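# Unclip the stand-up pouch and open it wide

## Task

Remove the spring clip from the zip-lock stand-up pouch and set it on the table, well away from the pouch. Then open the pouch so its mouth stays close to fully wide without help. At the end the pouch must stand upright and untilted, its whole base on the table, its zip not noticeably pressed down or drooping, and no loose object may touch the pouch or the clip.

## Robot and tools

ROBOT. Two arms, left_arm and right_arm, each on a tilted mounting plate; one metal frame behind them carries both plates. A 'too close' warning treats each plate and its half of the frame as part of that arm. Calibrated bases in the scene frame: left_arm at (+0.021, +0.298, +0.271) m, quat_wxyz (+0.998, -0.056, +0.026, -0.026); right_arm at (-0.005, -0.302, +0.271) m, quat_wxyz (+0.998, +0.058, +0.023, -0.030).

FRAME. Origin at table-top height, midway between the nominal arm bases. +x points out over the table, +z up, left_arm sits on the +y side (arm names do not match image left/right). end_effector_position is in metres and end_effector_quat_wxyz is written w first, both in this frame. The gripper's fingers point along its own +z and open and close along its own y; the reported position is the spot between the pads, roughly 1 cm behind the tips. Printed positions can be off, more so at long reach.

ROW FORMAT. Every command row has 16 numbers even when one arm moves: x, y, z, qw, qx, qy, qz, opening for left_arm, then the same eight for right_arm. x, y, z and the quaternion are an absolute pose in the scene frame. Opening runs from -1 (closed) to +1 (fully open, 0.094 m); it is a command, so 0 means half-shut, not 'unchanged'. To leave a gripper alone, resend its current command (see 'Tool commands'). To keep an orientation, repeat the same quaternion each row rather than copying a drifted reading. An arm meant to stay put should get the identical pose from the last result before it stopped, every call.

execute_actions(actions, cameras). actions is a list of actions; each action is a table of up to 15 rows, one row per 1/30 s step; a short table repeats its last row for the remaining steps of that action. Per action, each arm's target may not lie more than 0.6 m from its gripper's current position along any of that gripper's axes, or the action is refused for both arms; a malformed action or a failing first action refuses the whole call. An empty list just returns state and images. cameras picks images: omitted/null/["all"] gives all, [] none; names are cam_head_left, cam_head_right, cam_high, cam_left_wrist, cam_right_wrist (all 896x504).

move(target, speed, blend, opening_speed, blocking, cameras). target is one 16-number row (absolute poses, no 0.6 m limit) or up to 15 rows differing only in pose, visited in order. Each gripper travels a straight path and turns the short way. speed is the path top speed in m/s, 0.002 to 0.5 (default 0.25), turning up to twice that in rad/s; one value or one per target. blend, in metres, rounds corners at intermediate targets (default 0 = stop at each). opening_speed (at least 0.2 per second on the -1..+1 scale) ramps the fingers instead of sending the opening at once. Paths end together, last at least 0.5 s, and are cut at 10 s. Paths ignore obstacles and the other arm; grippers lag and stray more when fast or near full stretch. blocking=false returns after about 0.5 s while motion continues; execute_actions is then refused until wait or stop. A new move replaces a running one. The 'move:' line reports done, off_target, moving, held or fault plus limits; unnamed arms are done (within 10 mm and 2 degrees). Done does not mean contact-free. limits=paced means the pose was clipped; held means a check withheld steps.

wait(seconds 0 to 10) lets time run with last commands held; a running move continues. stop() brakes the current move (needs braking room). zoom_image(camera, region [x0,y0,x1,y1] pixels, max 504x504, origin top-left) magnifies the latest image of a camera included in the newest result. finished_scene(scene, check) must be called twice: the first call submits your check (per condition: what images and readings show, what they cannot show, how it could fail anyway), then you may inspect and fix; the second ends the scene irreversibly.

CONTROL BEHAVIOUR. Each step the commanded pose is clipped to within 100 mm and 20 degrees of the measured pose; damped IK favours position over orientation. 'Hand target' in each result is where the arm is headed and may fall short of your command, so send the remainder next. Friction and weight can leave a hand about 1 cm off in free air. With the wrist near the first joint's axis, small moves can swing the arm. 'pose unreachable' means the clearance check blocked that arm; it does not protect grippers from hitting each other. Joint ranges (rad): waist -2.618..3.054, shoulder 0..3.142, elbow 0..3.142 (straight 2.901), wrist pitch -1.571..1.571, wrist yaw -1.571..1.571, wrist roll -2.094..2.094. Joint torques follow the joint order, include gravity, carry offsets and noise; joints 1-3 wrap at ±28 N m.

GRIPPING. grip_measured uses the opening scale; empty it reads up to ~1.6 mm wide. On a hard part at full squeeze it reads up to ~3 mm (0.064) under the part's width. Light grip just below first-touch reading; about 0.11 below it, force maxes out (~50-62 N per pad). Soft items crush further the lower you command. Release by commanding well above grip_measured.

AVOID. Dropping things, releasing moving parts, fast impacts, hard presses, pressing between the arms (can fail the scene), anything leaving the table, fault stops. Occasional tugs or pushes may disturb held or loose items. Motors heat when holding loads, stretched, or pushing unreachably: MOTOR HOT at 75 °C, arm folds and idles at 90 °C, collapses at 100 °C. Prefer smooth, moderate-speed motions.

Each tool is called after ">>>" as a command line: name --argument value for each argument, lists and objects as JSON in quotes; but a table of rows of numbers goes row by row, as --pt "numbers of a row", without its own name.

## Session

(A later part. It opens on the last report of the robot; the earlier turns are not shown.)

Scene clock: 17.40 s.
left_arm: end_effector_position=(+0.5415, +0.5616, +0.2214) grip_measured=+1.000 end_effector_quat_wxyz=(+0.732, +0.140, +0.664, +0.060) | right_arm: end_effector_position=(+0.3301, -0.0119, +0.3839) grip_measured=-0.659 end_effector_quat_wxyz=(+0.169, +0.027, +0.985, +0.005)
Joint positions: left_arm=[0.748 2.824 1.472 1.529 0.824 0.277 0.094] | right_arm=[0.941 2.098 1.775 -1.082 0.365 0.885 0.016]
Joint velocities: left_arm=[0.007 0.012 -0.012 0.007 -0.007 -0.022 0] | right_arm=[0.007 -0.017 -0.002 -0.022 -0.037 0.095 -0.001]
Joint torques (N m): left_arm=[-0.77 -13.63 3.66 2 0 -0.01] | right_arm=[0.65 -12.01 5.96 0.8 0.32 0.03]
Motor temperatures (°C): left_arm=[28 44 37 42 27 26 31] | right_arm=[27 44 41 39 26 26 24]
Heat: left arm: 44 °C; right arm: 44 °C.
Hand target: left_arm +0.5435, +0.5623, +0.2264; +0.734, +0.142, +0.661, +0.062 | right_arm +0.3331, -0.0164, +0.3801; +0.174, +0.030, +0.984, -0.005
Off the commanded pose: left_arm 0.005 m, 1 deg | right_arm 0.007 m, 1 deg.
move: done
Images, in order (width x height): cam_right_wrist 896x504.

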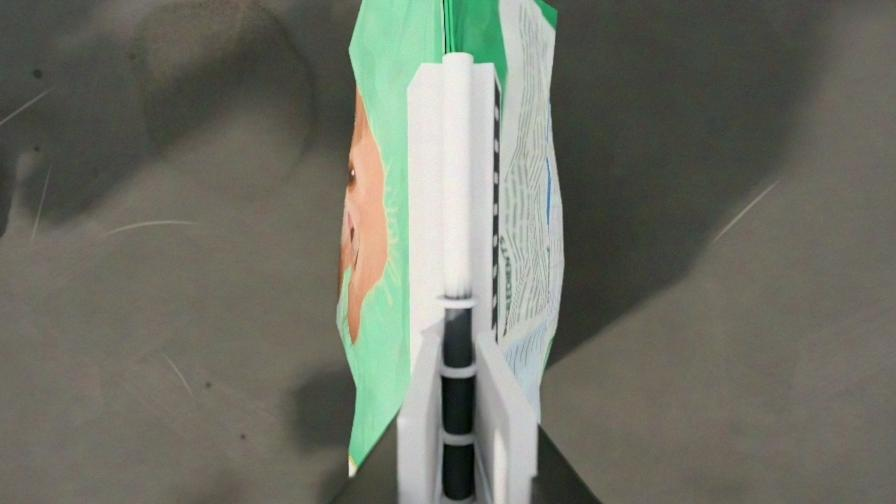

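Max grip. Lift slowly.

>>> move --pt "0.5435 0.5623 0.2264 0.734 0.142 0.661 0.062 1 0.333 -0.0165 0.43 0.174 0.030 0.985 -0.005 -0.85" --pt "0.5435 0.5623 0.2264 0.734 0.142 0.661 0.062 1 0.320 -0.0165 0.51 0.174 0.030 0.985 -0.005 -0.85" --speed 0.08

>>> zoom_image --camera "cam_high" --region '[380, 100, 520, 320]'

Scene clock: 19.87 s.
left_arm: end_effector_position=(+0.5415, +0.5616, +0.2214) grip_measured=+1.000 end_effector_quat_wxyz=(+0.732, +0.140, +0.664, +0.060) | right_arm: end_effector_position=(+0.3186, -0.0169, +0.4995) grip_measured=-0.660 end_effector_quat_wxyz=(+0.176, +0.026, +0.984, +0.012)
Joint positions: left_arm=[0.748 2.824 1.472 1.529 0.824 0.277 0.094] | right_arm=[0.985 2.154 2.326 -1.571 0.374 0.924 0.016]
Joint velocities: left_arm=[0.007 -0.022 0.002 0.007 -0.022 -0.022 0] | right_arm=[-0.007 -0.002 -0.012 -0.007 0.051 0.022 -0.001]
Joint torques (N m): left_arm=[-0.77 -13.63 3.63 2.01 0 0] | right_arm=[1.63 -12.57 8.21 0.65 0.36 0.07]
Motor temperatures (°C): left_arm=[28 44 37 42 27 26 31] | right_arm=[27 45 41 39 26 26 25]
Heat: left arm: 44 °C; right arm: 45 °C.
Hand target: left_arm +0.5435, +0.5623, +0.2264; +0.734, +0.142, +0.661, +0.062 | right_arm +0.3190, -0.0178, +0.5092; +0.190, +0.027, +0.981, +0.014
Off the commanded pose: left_arm 0.005 m, 1 deg | right_arm 0.011 m, 2 deg.
joint sent to its limit (right arm) — joint 4 (wrist pitch), lower limit. The joint targets are off in orientation, not in position.
move: off_target (right_arm)

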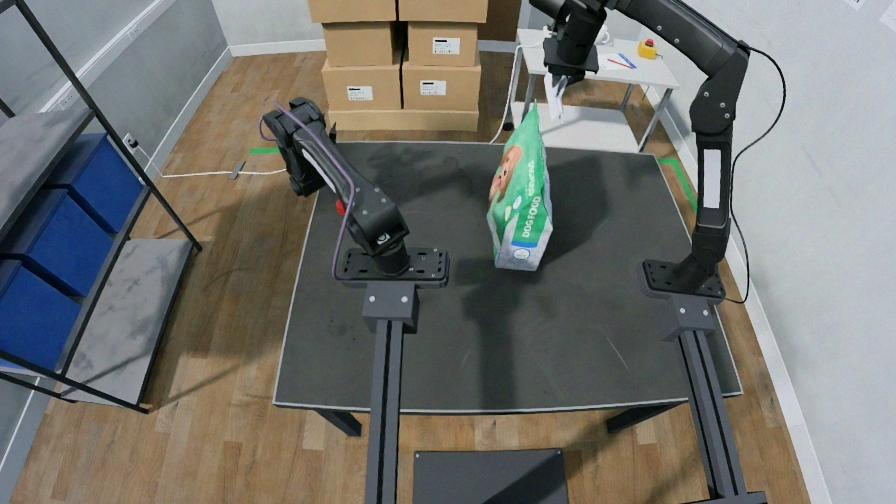

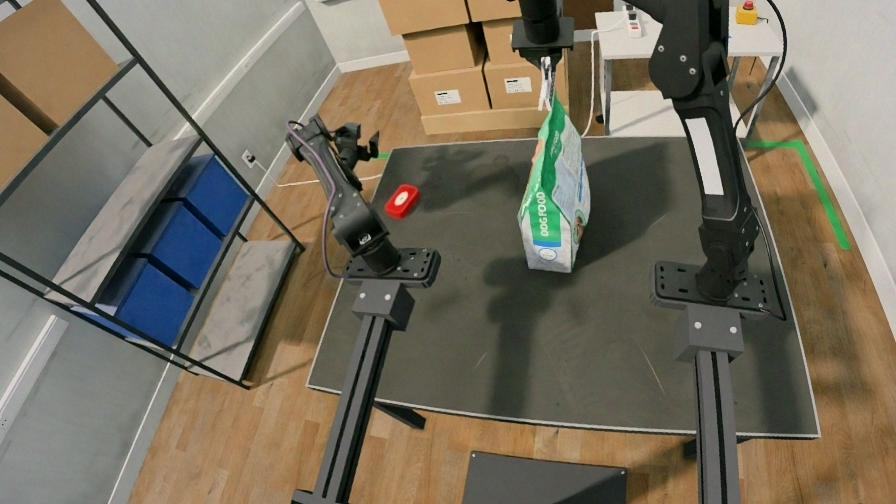

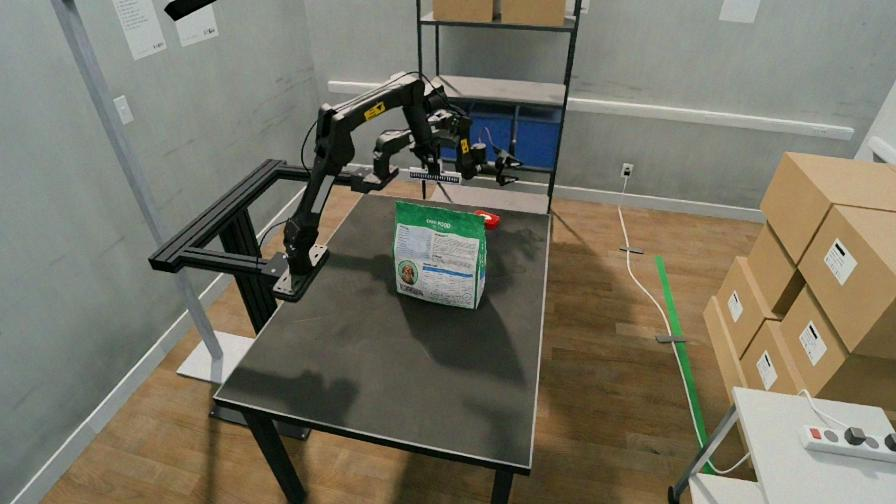

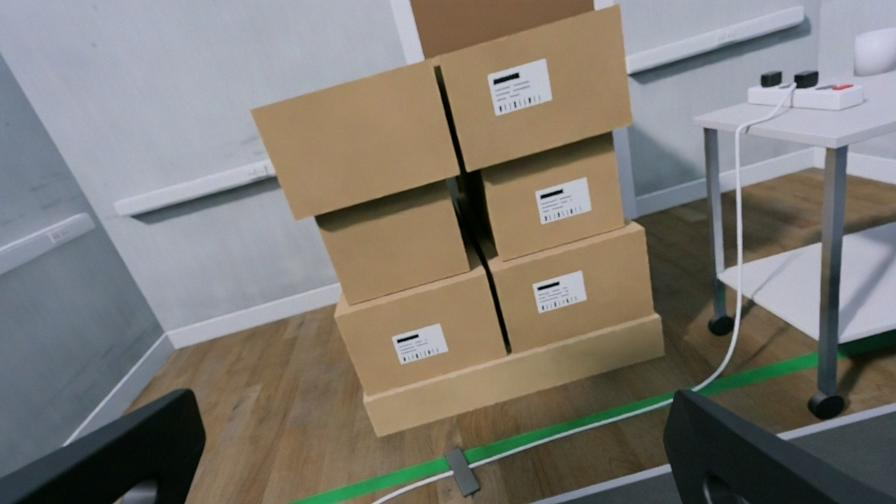

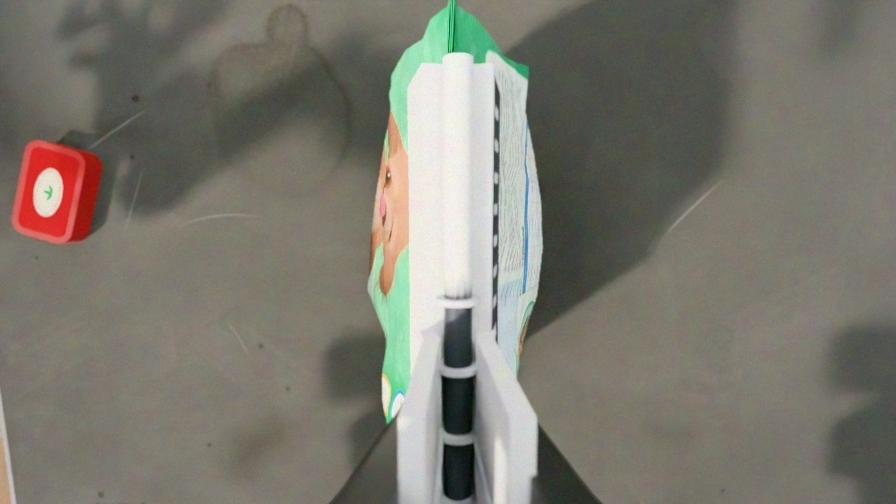

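Scaled by 2.291 from the camera's 896x504 image, which has a finer 1280x720 frame.

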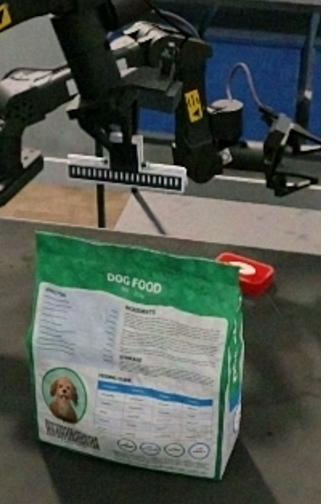

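>>> move --pt "0.5435 0.5623 0.2264 0.734 0.142 0.661 0.062 1 0.32 -0.25 0.48 0.25 0.1 0.96 0.0 -0.85" --pt "0.5435 0.5623 0.2264 0.734 0.142 0.661 0.062 1 0.37 -0.45 0.30 0.354 0.612 0.612 0.354 -0.85" --pt "0.5435 0.5623 0.2264 0.734 0.142 0.661 0.062 1 0.38 -0.47 0.13 0.354 0.612 0.612 0.354 -0.85" --speed 0.2 --blend 0.03

>>> zoom_image --camera "cam_high" --region '[260, 180, 500, 400]'

Scene clock: 27.53 s.
left_arm: end_effector_position=(+0.5415, +0.5616, +0.2214) grip_measured=+1.000 end_effector_quat_wxyz=(+0.732, +0.140, +0.664, +0.060) | right_arm: end_effector_position=(+0.3896, -0.4712, +0.1289) grip_measured=-0.662 end_effector_quat_wxyz=(+0.351, +0.620, +0.609, +0.348)
Joint positions: left_arm=[0.748 2.824 1.472 1.529 0.824 0.277 0.094] | right_arm=[-0.559 2.539 0.728 1.256 -0.472 1.17 0.016]
Joint velocities: left_arm=[-0.007 -0.002 -0.007 -0.051 -0.037 0.007 0] | right_arm=[-0.007 -0.002 0.007 0.022 -0.022 -0.007 -0.001]
Joint torques (N m): left_arm=[-0.77 -13.63 3.66 2 0 -0.01] | right_arm=[0.23 -9.46 2.1 2.07 -0.38 -0.04]
Motor temperatures (°C): left_arm=[28 46 37 42 27 26 31] | right_arm=[27 44 41 39 26 26 25]
Heat: left arm: 46 °C; right arm: 44 °C.
Hand target: left_arm +0.5435, +0.5623, +0.2264; +0.734, +0.142, +0.661, +0.062 | right_arm +0.3895, -0.4699, +0.1267; +0.352, +0.615, +0.611, +0.353
Off the commanded pose: left_arm 0.005 m, 1 deg | right_arm 0.010 m, 1 deg.
move: done

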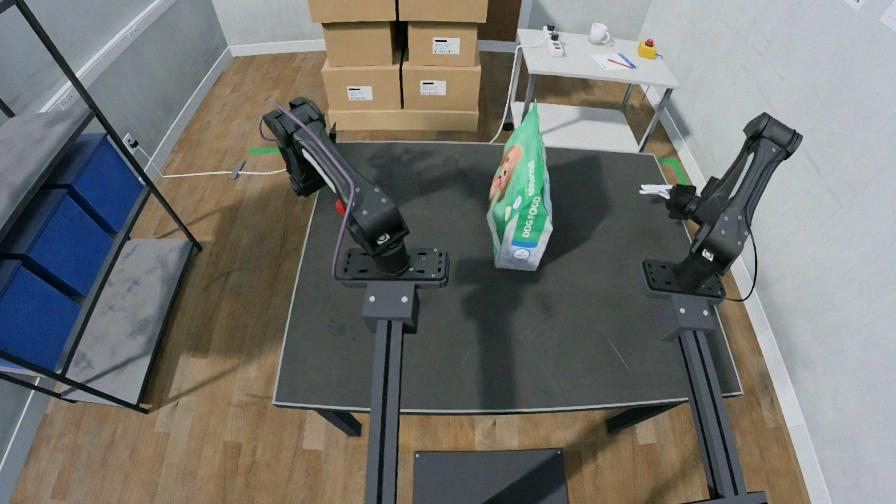

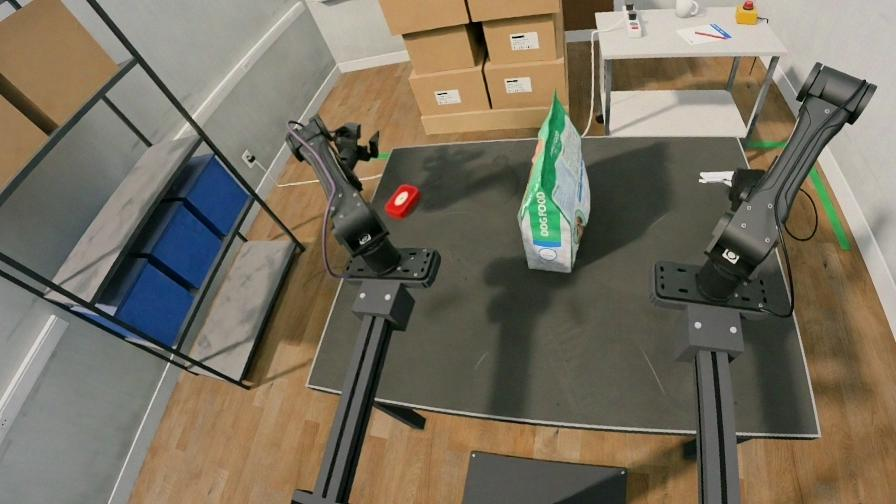

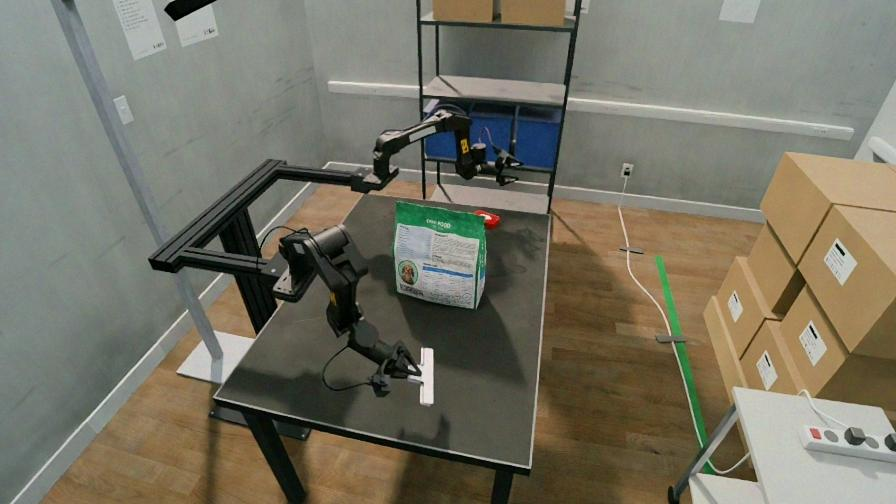

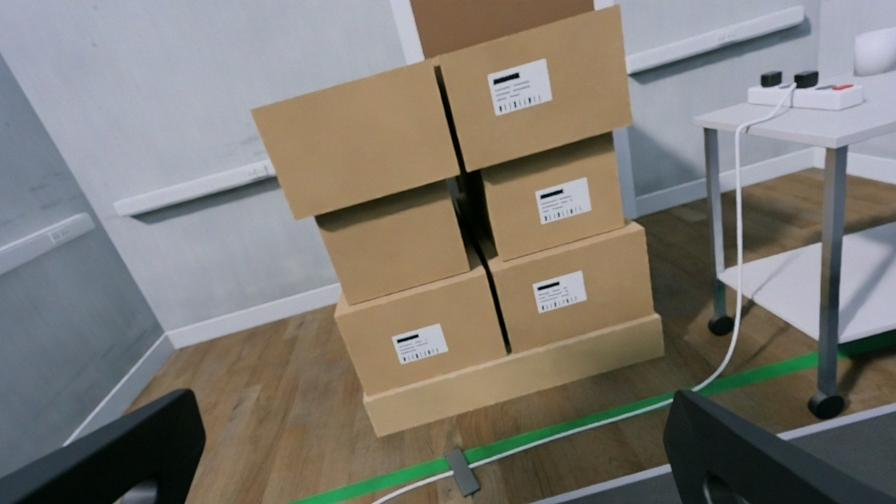

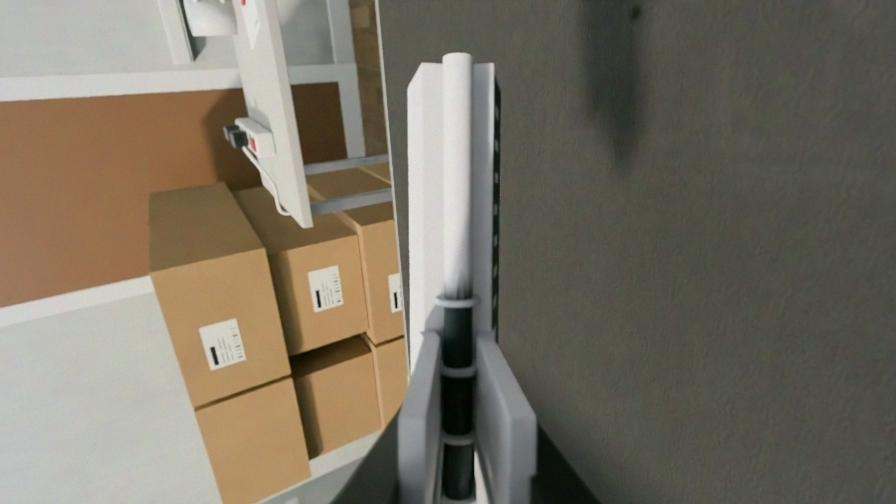

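Scaled by 2.100 from the camera's 896x504 image, which has a finer 1280x720 frame.

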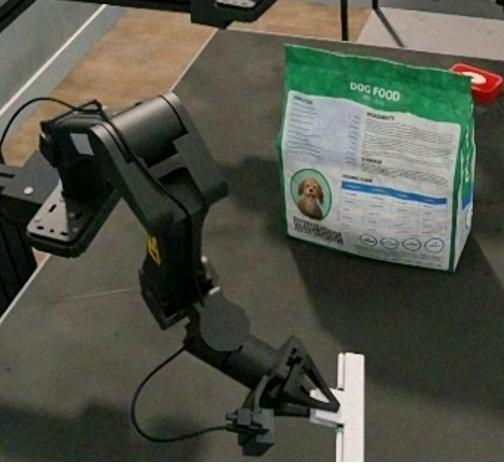

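>>> move --pt "0.5435 0.5623 0.2264 0.734 0.142 0.661 0.062 1 0.38 -0.43 0.085 0.4056 0.579 0.579 0.4056 -0.85" --speed 0.12 --cameras '["cam_high","cam_head_left","cam_right_wrist"]'

>>> zoom_image --camera "cam_high" --region '[340, 300, 480, 440]'

>>> zoom_image --camera "cam_head_left" --region '[600, 150, 720, 250]'

Scene clock: 29.30 s.
left_arm: end_effector_position=(+0.5415, +0.5616, +0.2214) grip_measured=+1.000 end_effector_quat_wxyz=(+0.732, +0.140, +0.664, +0.060) | right_arm: end_effector_position=(+0.3803, -0.4379, +0.0876) grip_measured=-0.662 end_effector_quat_wxyz=(+0.358, +0.595, +0.606, +0.389)
Joint positions: left_arm=[0.748 2.824 1.472 1.529 0.824 0.277 0.094] | right_arm=[-0.537 2.824 0.787 1.546 -0.536 1.206 0.016]
Joint velocities: left_arm=[-0.007 0.017 0.002 0.022 0.007 0.022 0] | right_arm=[-0.002 0.002 0.007 -0.11 0.007 -0.095 0.001]
Joint torques (N m): left_arm=[-0.77 -13.63 3.64 2.01 -0.02 0] | right_arm=[1.1 -8.84 0.7 2.15 -0.37 -0.06]
Motor temperatures (°C): left_arm=[28 47 37 41 27 26 31] | right_arm=[27 44 40 40 25 26 25]
Heat: left arm: 47 °C; right arm: 44 °C.
Hand target: left_arm +0.5435, +0.5623, +0.2264; +0.734, +0.142, +0.661, +0.062 | right_arm +0.3792, -0.4301, +0.0845; +0.354, +0.586, +0.612, +0.395
Off the commanded pose: left_arm 0.005 m, 1 deg | right_arm 0.008 m, 7 deg.
joint sent to its limit (right arm) — joint 4 (wrist pitch), upper limit. The joint targets are off in orientation, not in position.
move: off_target (right_arm)
Images, in order (width x height): cam_head_left 896x504, cam_high 896x504, cam_right_wrist 896x504.

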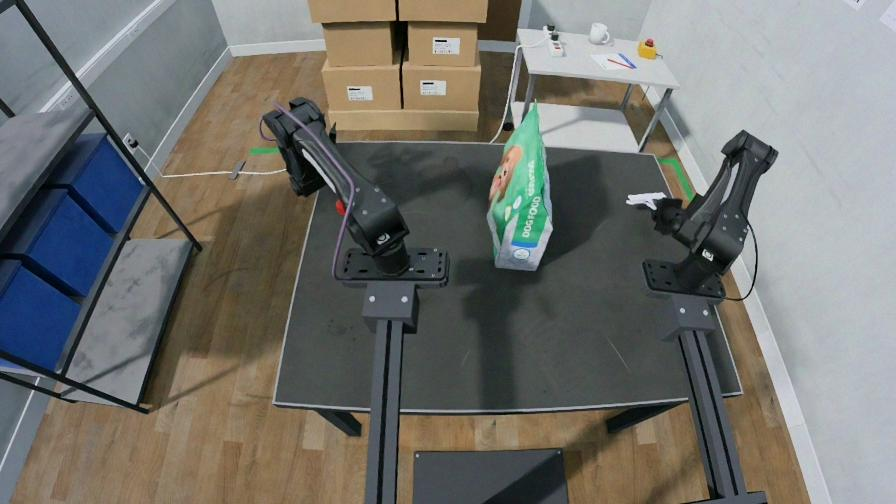

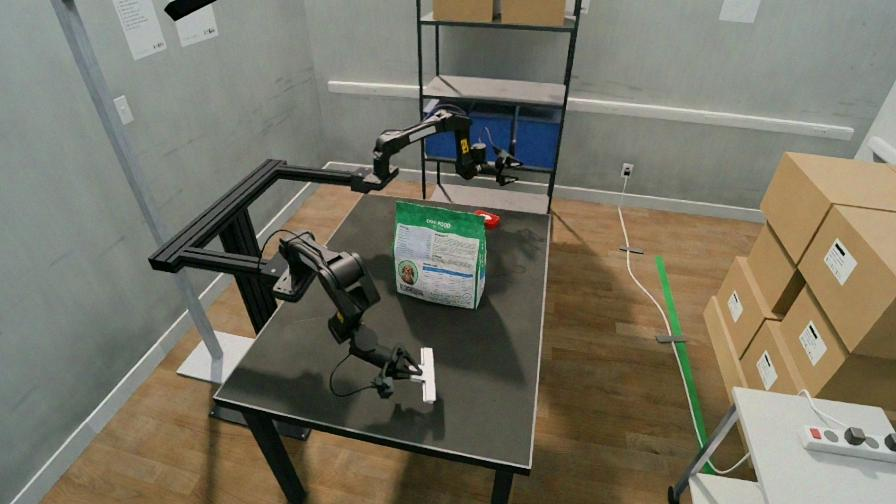

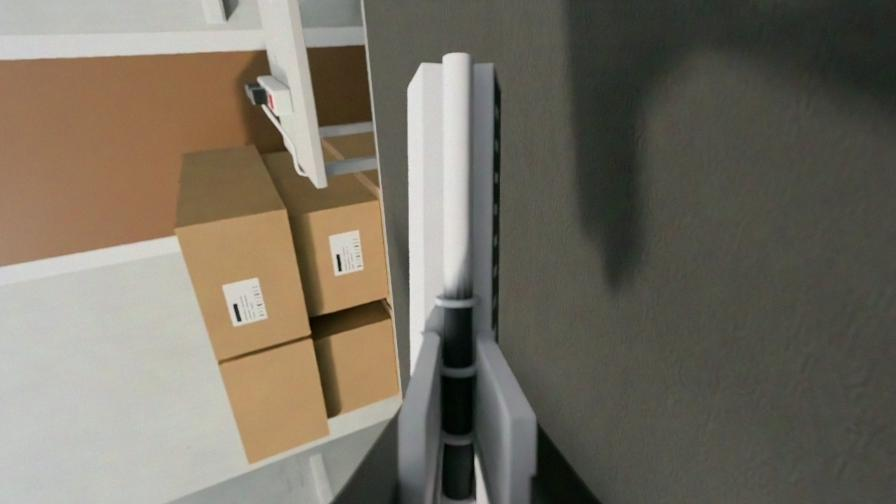

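Scaled by 3.600 from the camera's 896x504 image, which has a finer 1280x720 frame.

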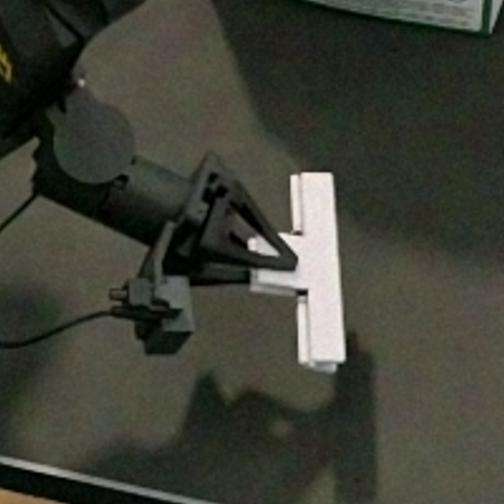

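Scaled by 4.200 from the camera's 896x504 image, which has a finer 1280x720 frame.

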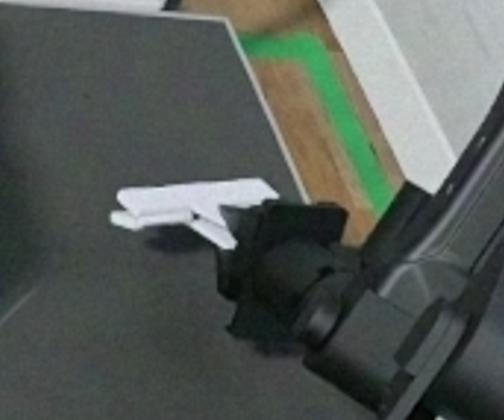

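>>> move --pt "0.5435 0.5623 0.2264 0.734 0.142 0.661 0.062 1 0.40 -0.42 0.058 0.3795 0.5962 0.5962 0.3795 -0.85" --speed 0.06 --cameras '["cam_high","cam_head_left","cam_right_wrist"]'

>>> zoom_image --camera "cam_high" --region '[340, 300, 480, 440]'

>>> zoom_image --camera "cam_head_left" --region '[600, 150, 720, 250]'

Scene clock: 30.90 s.
left_arm: end_effector_position=(+0.5415, +0.5616, +0.2214) grip_measured=+1.000 end_effector_quat_wxyz=(+0.732, +0.140, +0.664, +0.060) | right_arm: end_effector_position=(+0.4030, -0.4233, +0.0643) grip_measured=-0.662 end_effector_quat_wxyz=(+0.365, +0.597, +0.606, +0.378)
Joint positions: left_arm=[0.748 2.824 1.472 1.529 0.824 0.277 0.094] | right_arm=[-0.444 2.916 0.9 1.549 -0.429 1.244 0.016]
Joint velocities: left_arm=[0.007 -0.002 -0.002 0.022 -0.022 -0.037 0] | right_arm=[-0.007 -0.007 -0.002 -0.037 0.007 0.007 -0.001]
Joint torques (N m): left_arm=[-0.76 -13.64 3.66 2.01 0 -0.01] | right_arm=[1.16 -9.1 0.87 2.16 -0.11 0.03]
Motor temperatures (°C): left_arm=[28 47 37 41 27 26 31] | right_arm=[27 44 40 40 25 26 25]
Heat: left arm: 47 °C; right arm: 44 °C.
Hand target: left_arm +0.5435, +0.5623, +0.2264; +0.734, +0.142, +0.661, +0.062 | right_arm +0.3998, -0.4195, +0.0582; +0.363, +0.599, +0.608, +0.375
Off the commanded pose: left_arm 0.005 m, 1 deg | right_arm 0.008 m, 2 deg.
joint sent to its limit (right arm) — joint 4 (wrist pitch), upper limit. The joint targets still meet the commanded pose.
move: done
Images, in order (width x height): cam_head_left 896x504, cam_high 896x504, cam_right_wrist 896x504.

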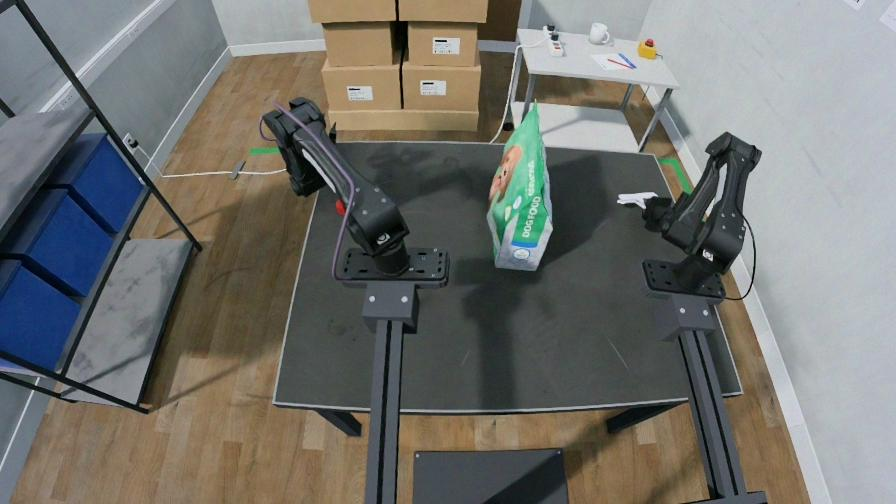

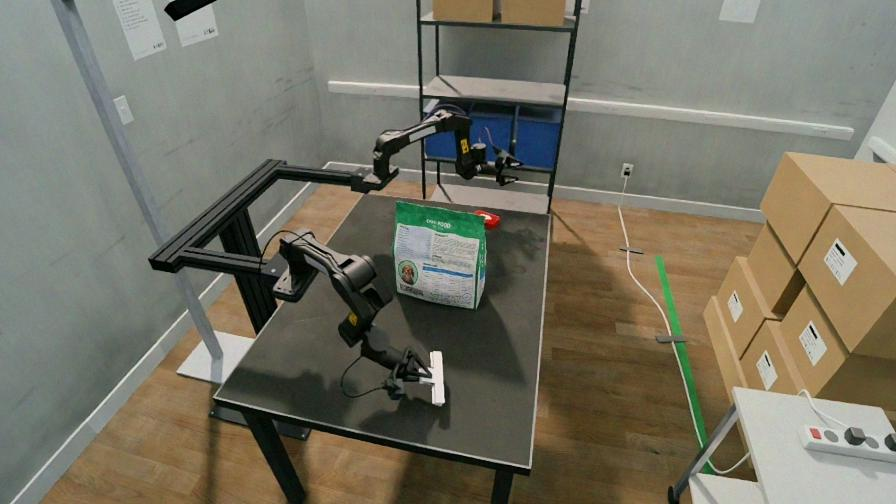

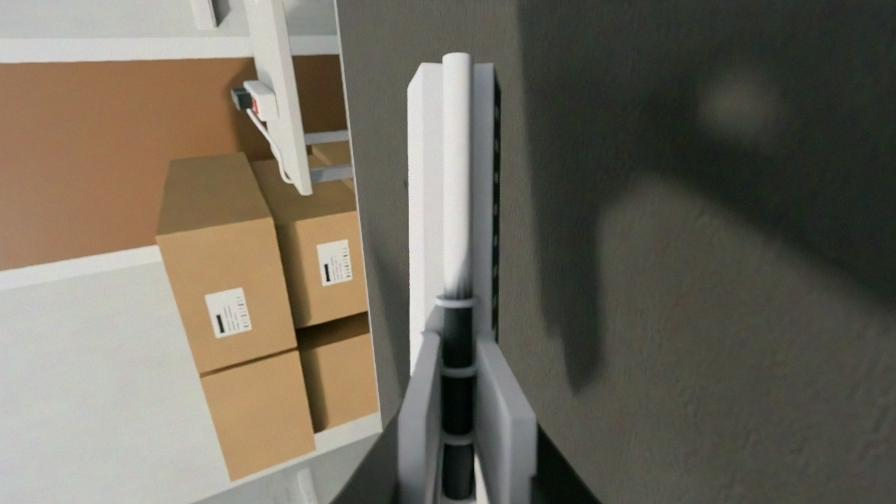

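Scaled by 3.600 from the camera's 896x504 image, which has a finer 1280x720 frame.

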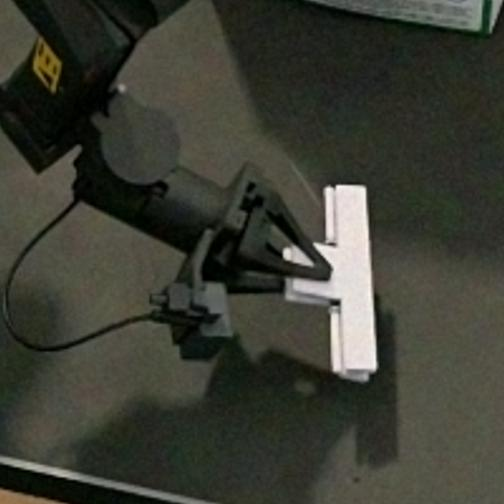

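Scaled by 4.200 from the camera's 896x504 image, which has a finer 1280x720 frame.

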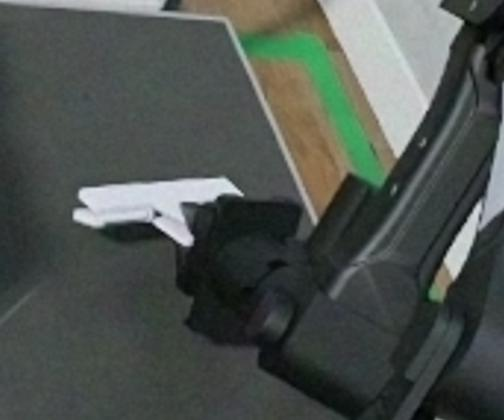

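>>> move --pt "0.5435 0.5623 0.2264 0.734 0.142 0.661 0.062 1 0.405 -0.42 0.042 0.3795 0.5962 0.5962 0.3795 -0.85" --speed 0.04 --cameras '["cam_high","cam_head_left","cam_right_wrist"]'

>>> zoom_image --camera "cam_high" --region '[340, 300, 480, 440]'

>>> zoom_image --camera "cam_head_left" --region '[600, 150, 720, 250]'

Scene clock: 32.10 s.
left_arm: end_effector_position=(+0.5415, +0.5616, +0.2214) grip_measured=+1.000 end_effector_quat_wxyz=(+0.732, +0.140, +0.664, +0.060) | right_arm: end_effector_position=(+0.4079, -0.4255, +0.0484) grip_measured=-0.662 end_effector_quat_wxyz=(+0.369, +0.598, +0.603, +0.378)
Joint positions: left_arm=[0.748 2.824 1.472 1.529 0.824 0.277 0.094] | right_arm=[-0.444 2.981 0.974 1.551 -0.424 1.25 0.016]
Joint velocities: left_arm=[-0.002 0.002 0.022 -0.037 -0.022 -0.022 0] | right_arm=[0.007 -0.007 0.017 -0.051 -0.037 0.066 0.002]
Joint torques (N m): left_arm=[-0.77 -13.67 3.64 2.01 -0.01 -0.01] | right_arm=[1.39 -9.17 0.95 2.16 -0.1 0.03]
Motor temperatures (°C): left_arm=[28 47 37 41 27 26 31] | right_arm=[27 44 40 40 25 26 25]
Heat: left arm: 47 °C; right arm: 44 °C.
Hand target: left_arm +0.5435, +0.5623, +0.2264; +0.734, +0.142, +0.661, +0.062 | right_arm +0.4049, -0.4201, +0.0421; +0.366, +0.599, +0.605, +0.376
Off the commanded pose: left_arm 0.005 m, 1 deg | right_arm 0.009 m, 1 deg.
joint sent to its limit (right arm) — joint 4 (wrist pitch), upper limit. The joint targets still meet the commanded pose.
move: done
Images, in order (width x height): cam_head_left 896x504, cam_high 896x504, cam_right_wrist 896x504.

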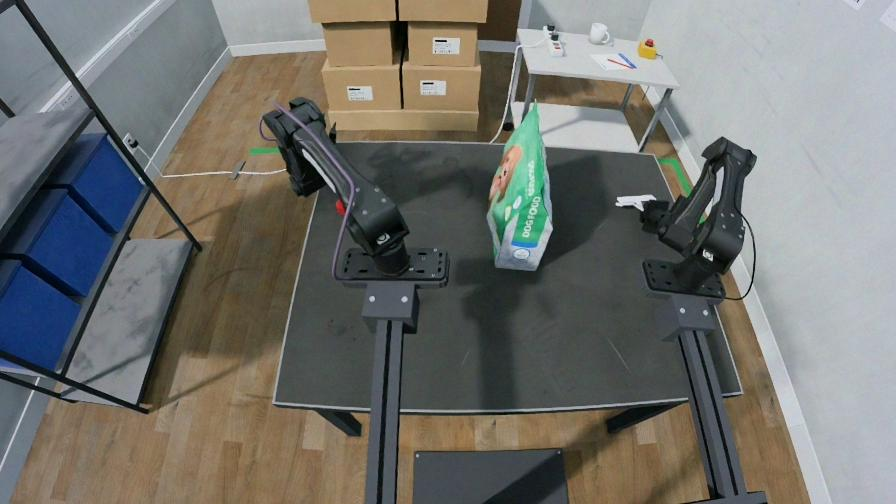

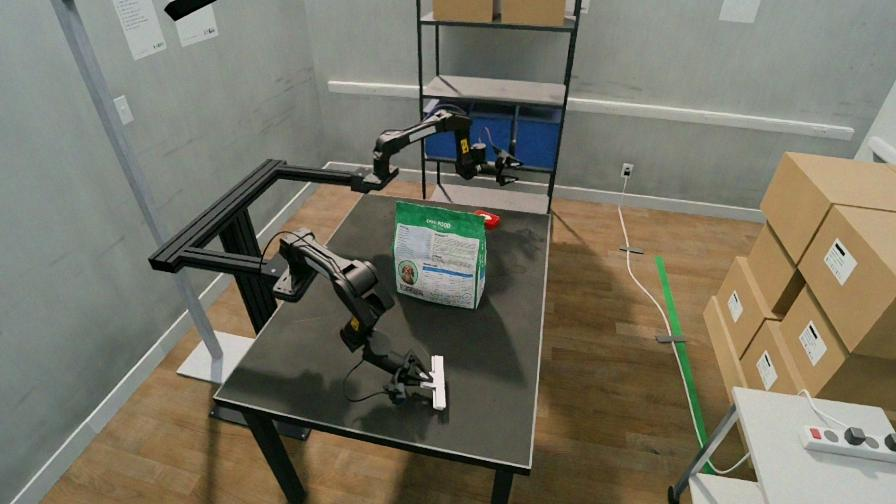

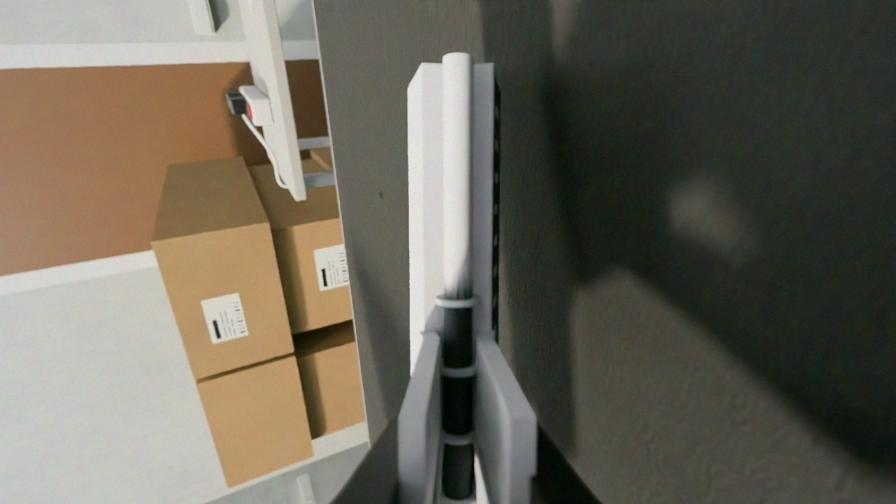

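Scaled by 3.600 from the camera's 896x504 image, which has a finer 1280x720 frame.

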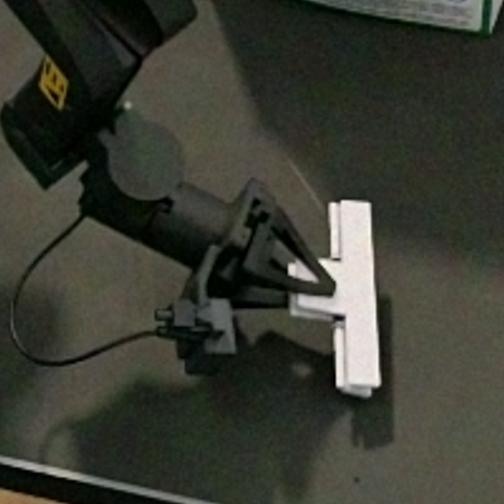

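Scaled by 4.200 from the camera's 896x504 image, which has a finer 1280x720 frame.

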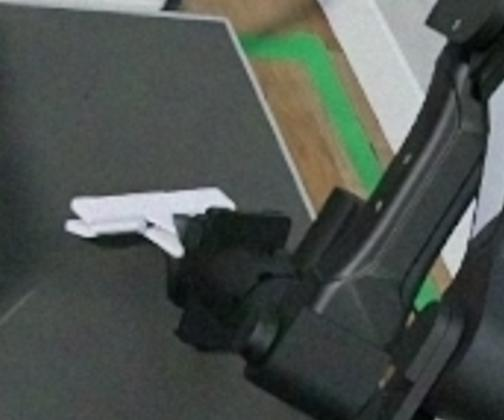

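>>> move --pt "0.5435 0.5623 0.2264 0.734 0.142 0.661 0.062 1 0.408 -0.42 0.029 0.3795 0.5962 0.5962 0.3795 -0.85" --speed 0.03 --cameras '["cam_high","cam_head_left","cam_right_wrist"]'

>>> zoom_image --camera "cam_high" --region '[340, 300, 480, 440]'

>>> zoom_image --camera "cam_head_left" --region '[600, 150, 720, 250]'

Scene clock: 33.27 s.
left_arm: end_effector_position=(+0.5415, +0.5616, +0.2214) grip_measured=+1.000 end_effector_quat_wxyz=(+0.732, +0.140, +0.664, +0.060) | right_arm: end_effector_position=(+0.4131, -0.4264, +0.0387) grip_measured=-0.662 end_effector_quat_wxyz=(+0.377, +0.593, +0.601, +0.380)
Joint positions: left_arm=[0.748 2.824 1.472 1.529 0.824 0.277 0.094] | right_arm=[-0.442 3.03 1.032 1.56 -0.423 1.252 0.016]
Joint velocities: left_arm=[-0.022 0.007 -0.002 -0.022 -0.11 0.007 0] | right_arm=[-0.007 0.012 0.002 0.066 -0.066 -0.037 0]
Joint torques (N m): left_arm=[-0.76 -13.64 3.66 2.01 -0.01 -0.02] | right_arm=[1.33 -9.02 1.02 2.05 -0.08 0.05]
Motor temperatures (°C): left_arm=[28 47 37 41 27 26 30] | right_arm=[27 44 40 40 25 26 25]
Heat: left arm: 47 °C; right arm: 44 °C.
Hand target: left_arm +0.5435, +0.5623, +0.2264; +0.734, +0.142, +0.661, +0.062 | right_arm +0.4078, -0.4201, +0.0292; +0.368, +0.598, +0.604, +0.377
Off the commanded pose: left_arm 0.005 m, 1 deg | right_arm 0.013 m, 1 deg.
joint sent to its limit (right arm) — joint 4 (wrist pitch), upper limit. The joint targets still meet the commanded pose.
move: off_target (right_arm)
Images, in order (width x height): cam_head_left 896x504, cam_high 896x504, cam_right_wrist 896x504.

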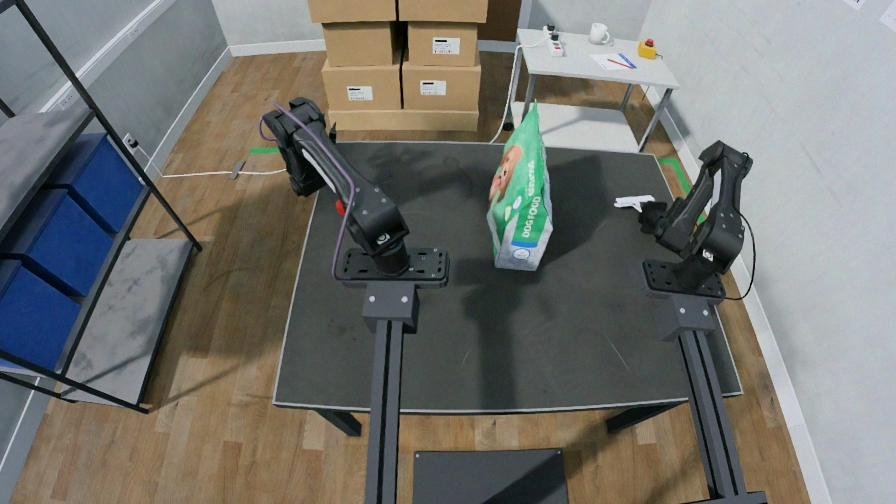

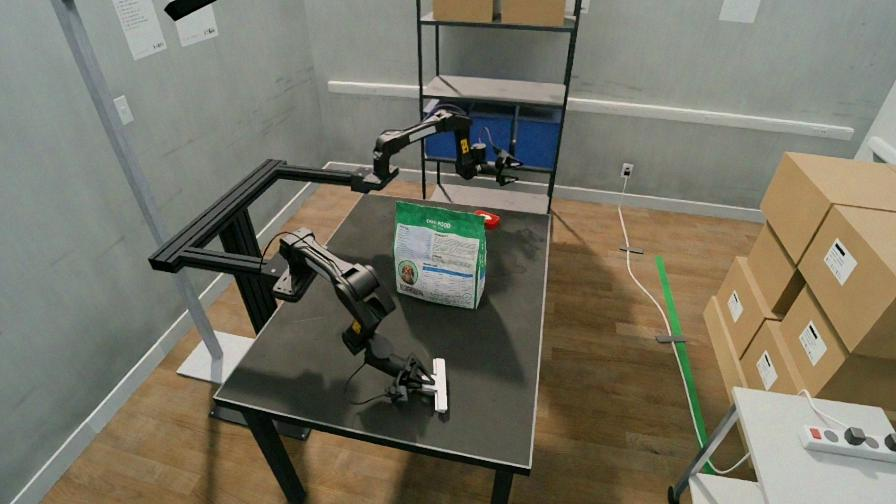

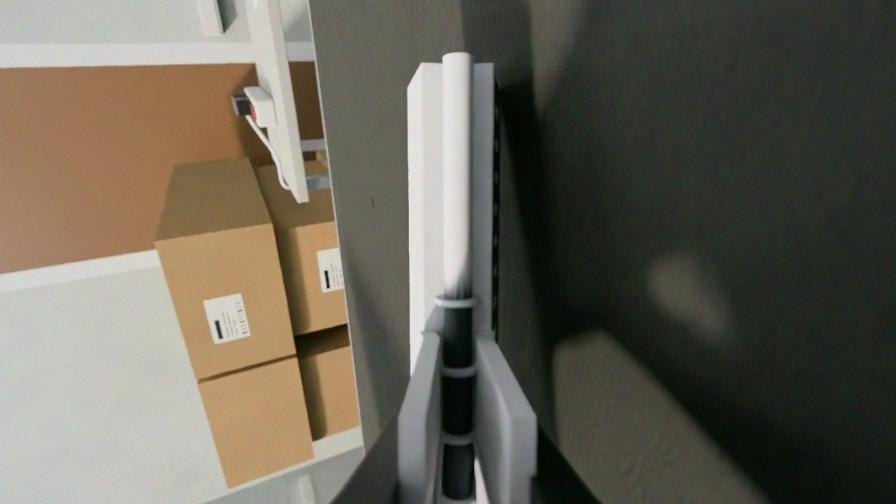

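Scaled by 3.600 from the camera's 896x504 image, which has a finer 1280x720 frame.

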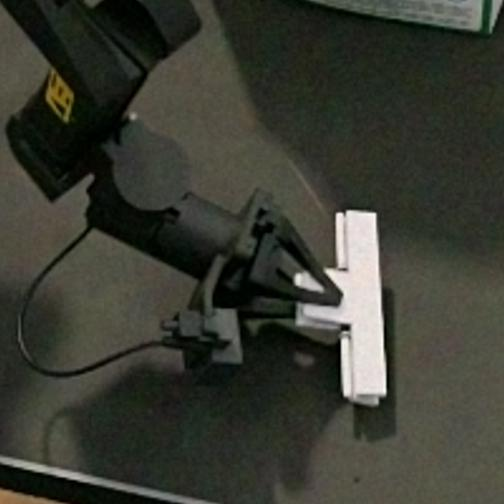

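Scaled by 4.200 from the camera's 896x504 image, which has a finer 1280x720 frame.

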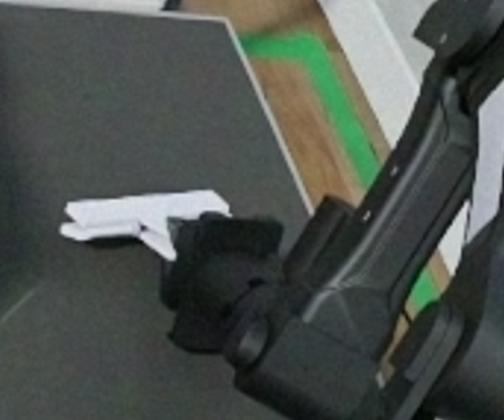

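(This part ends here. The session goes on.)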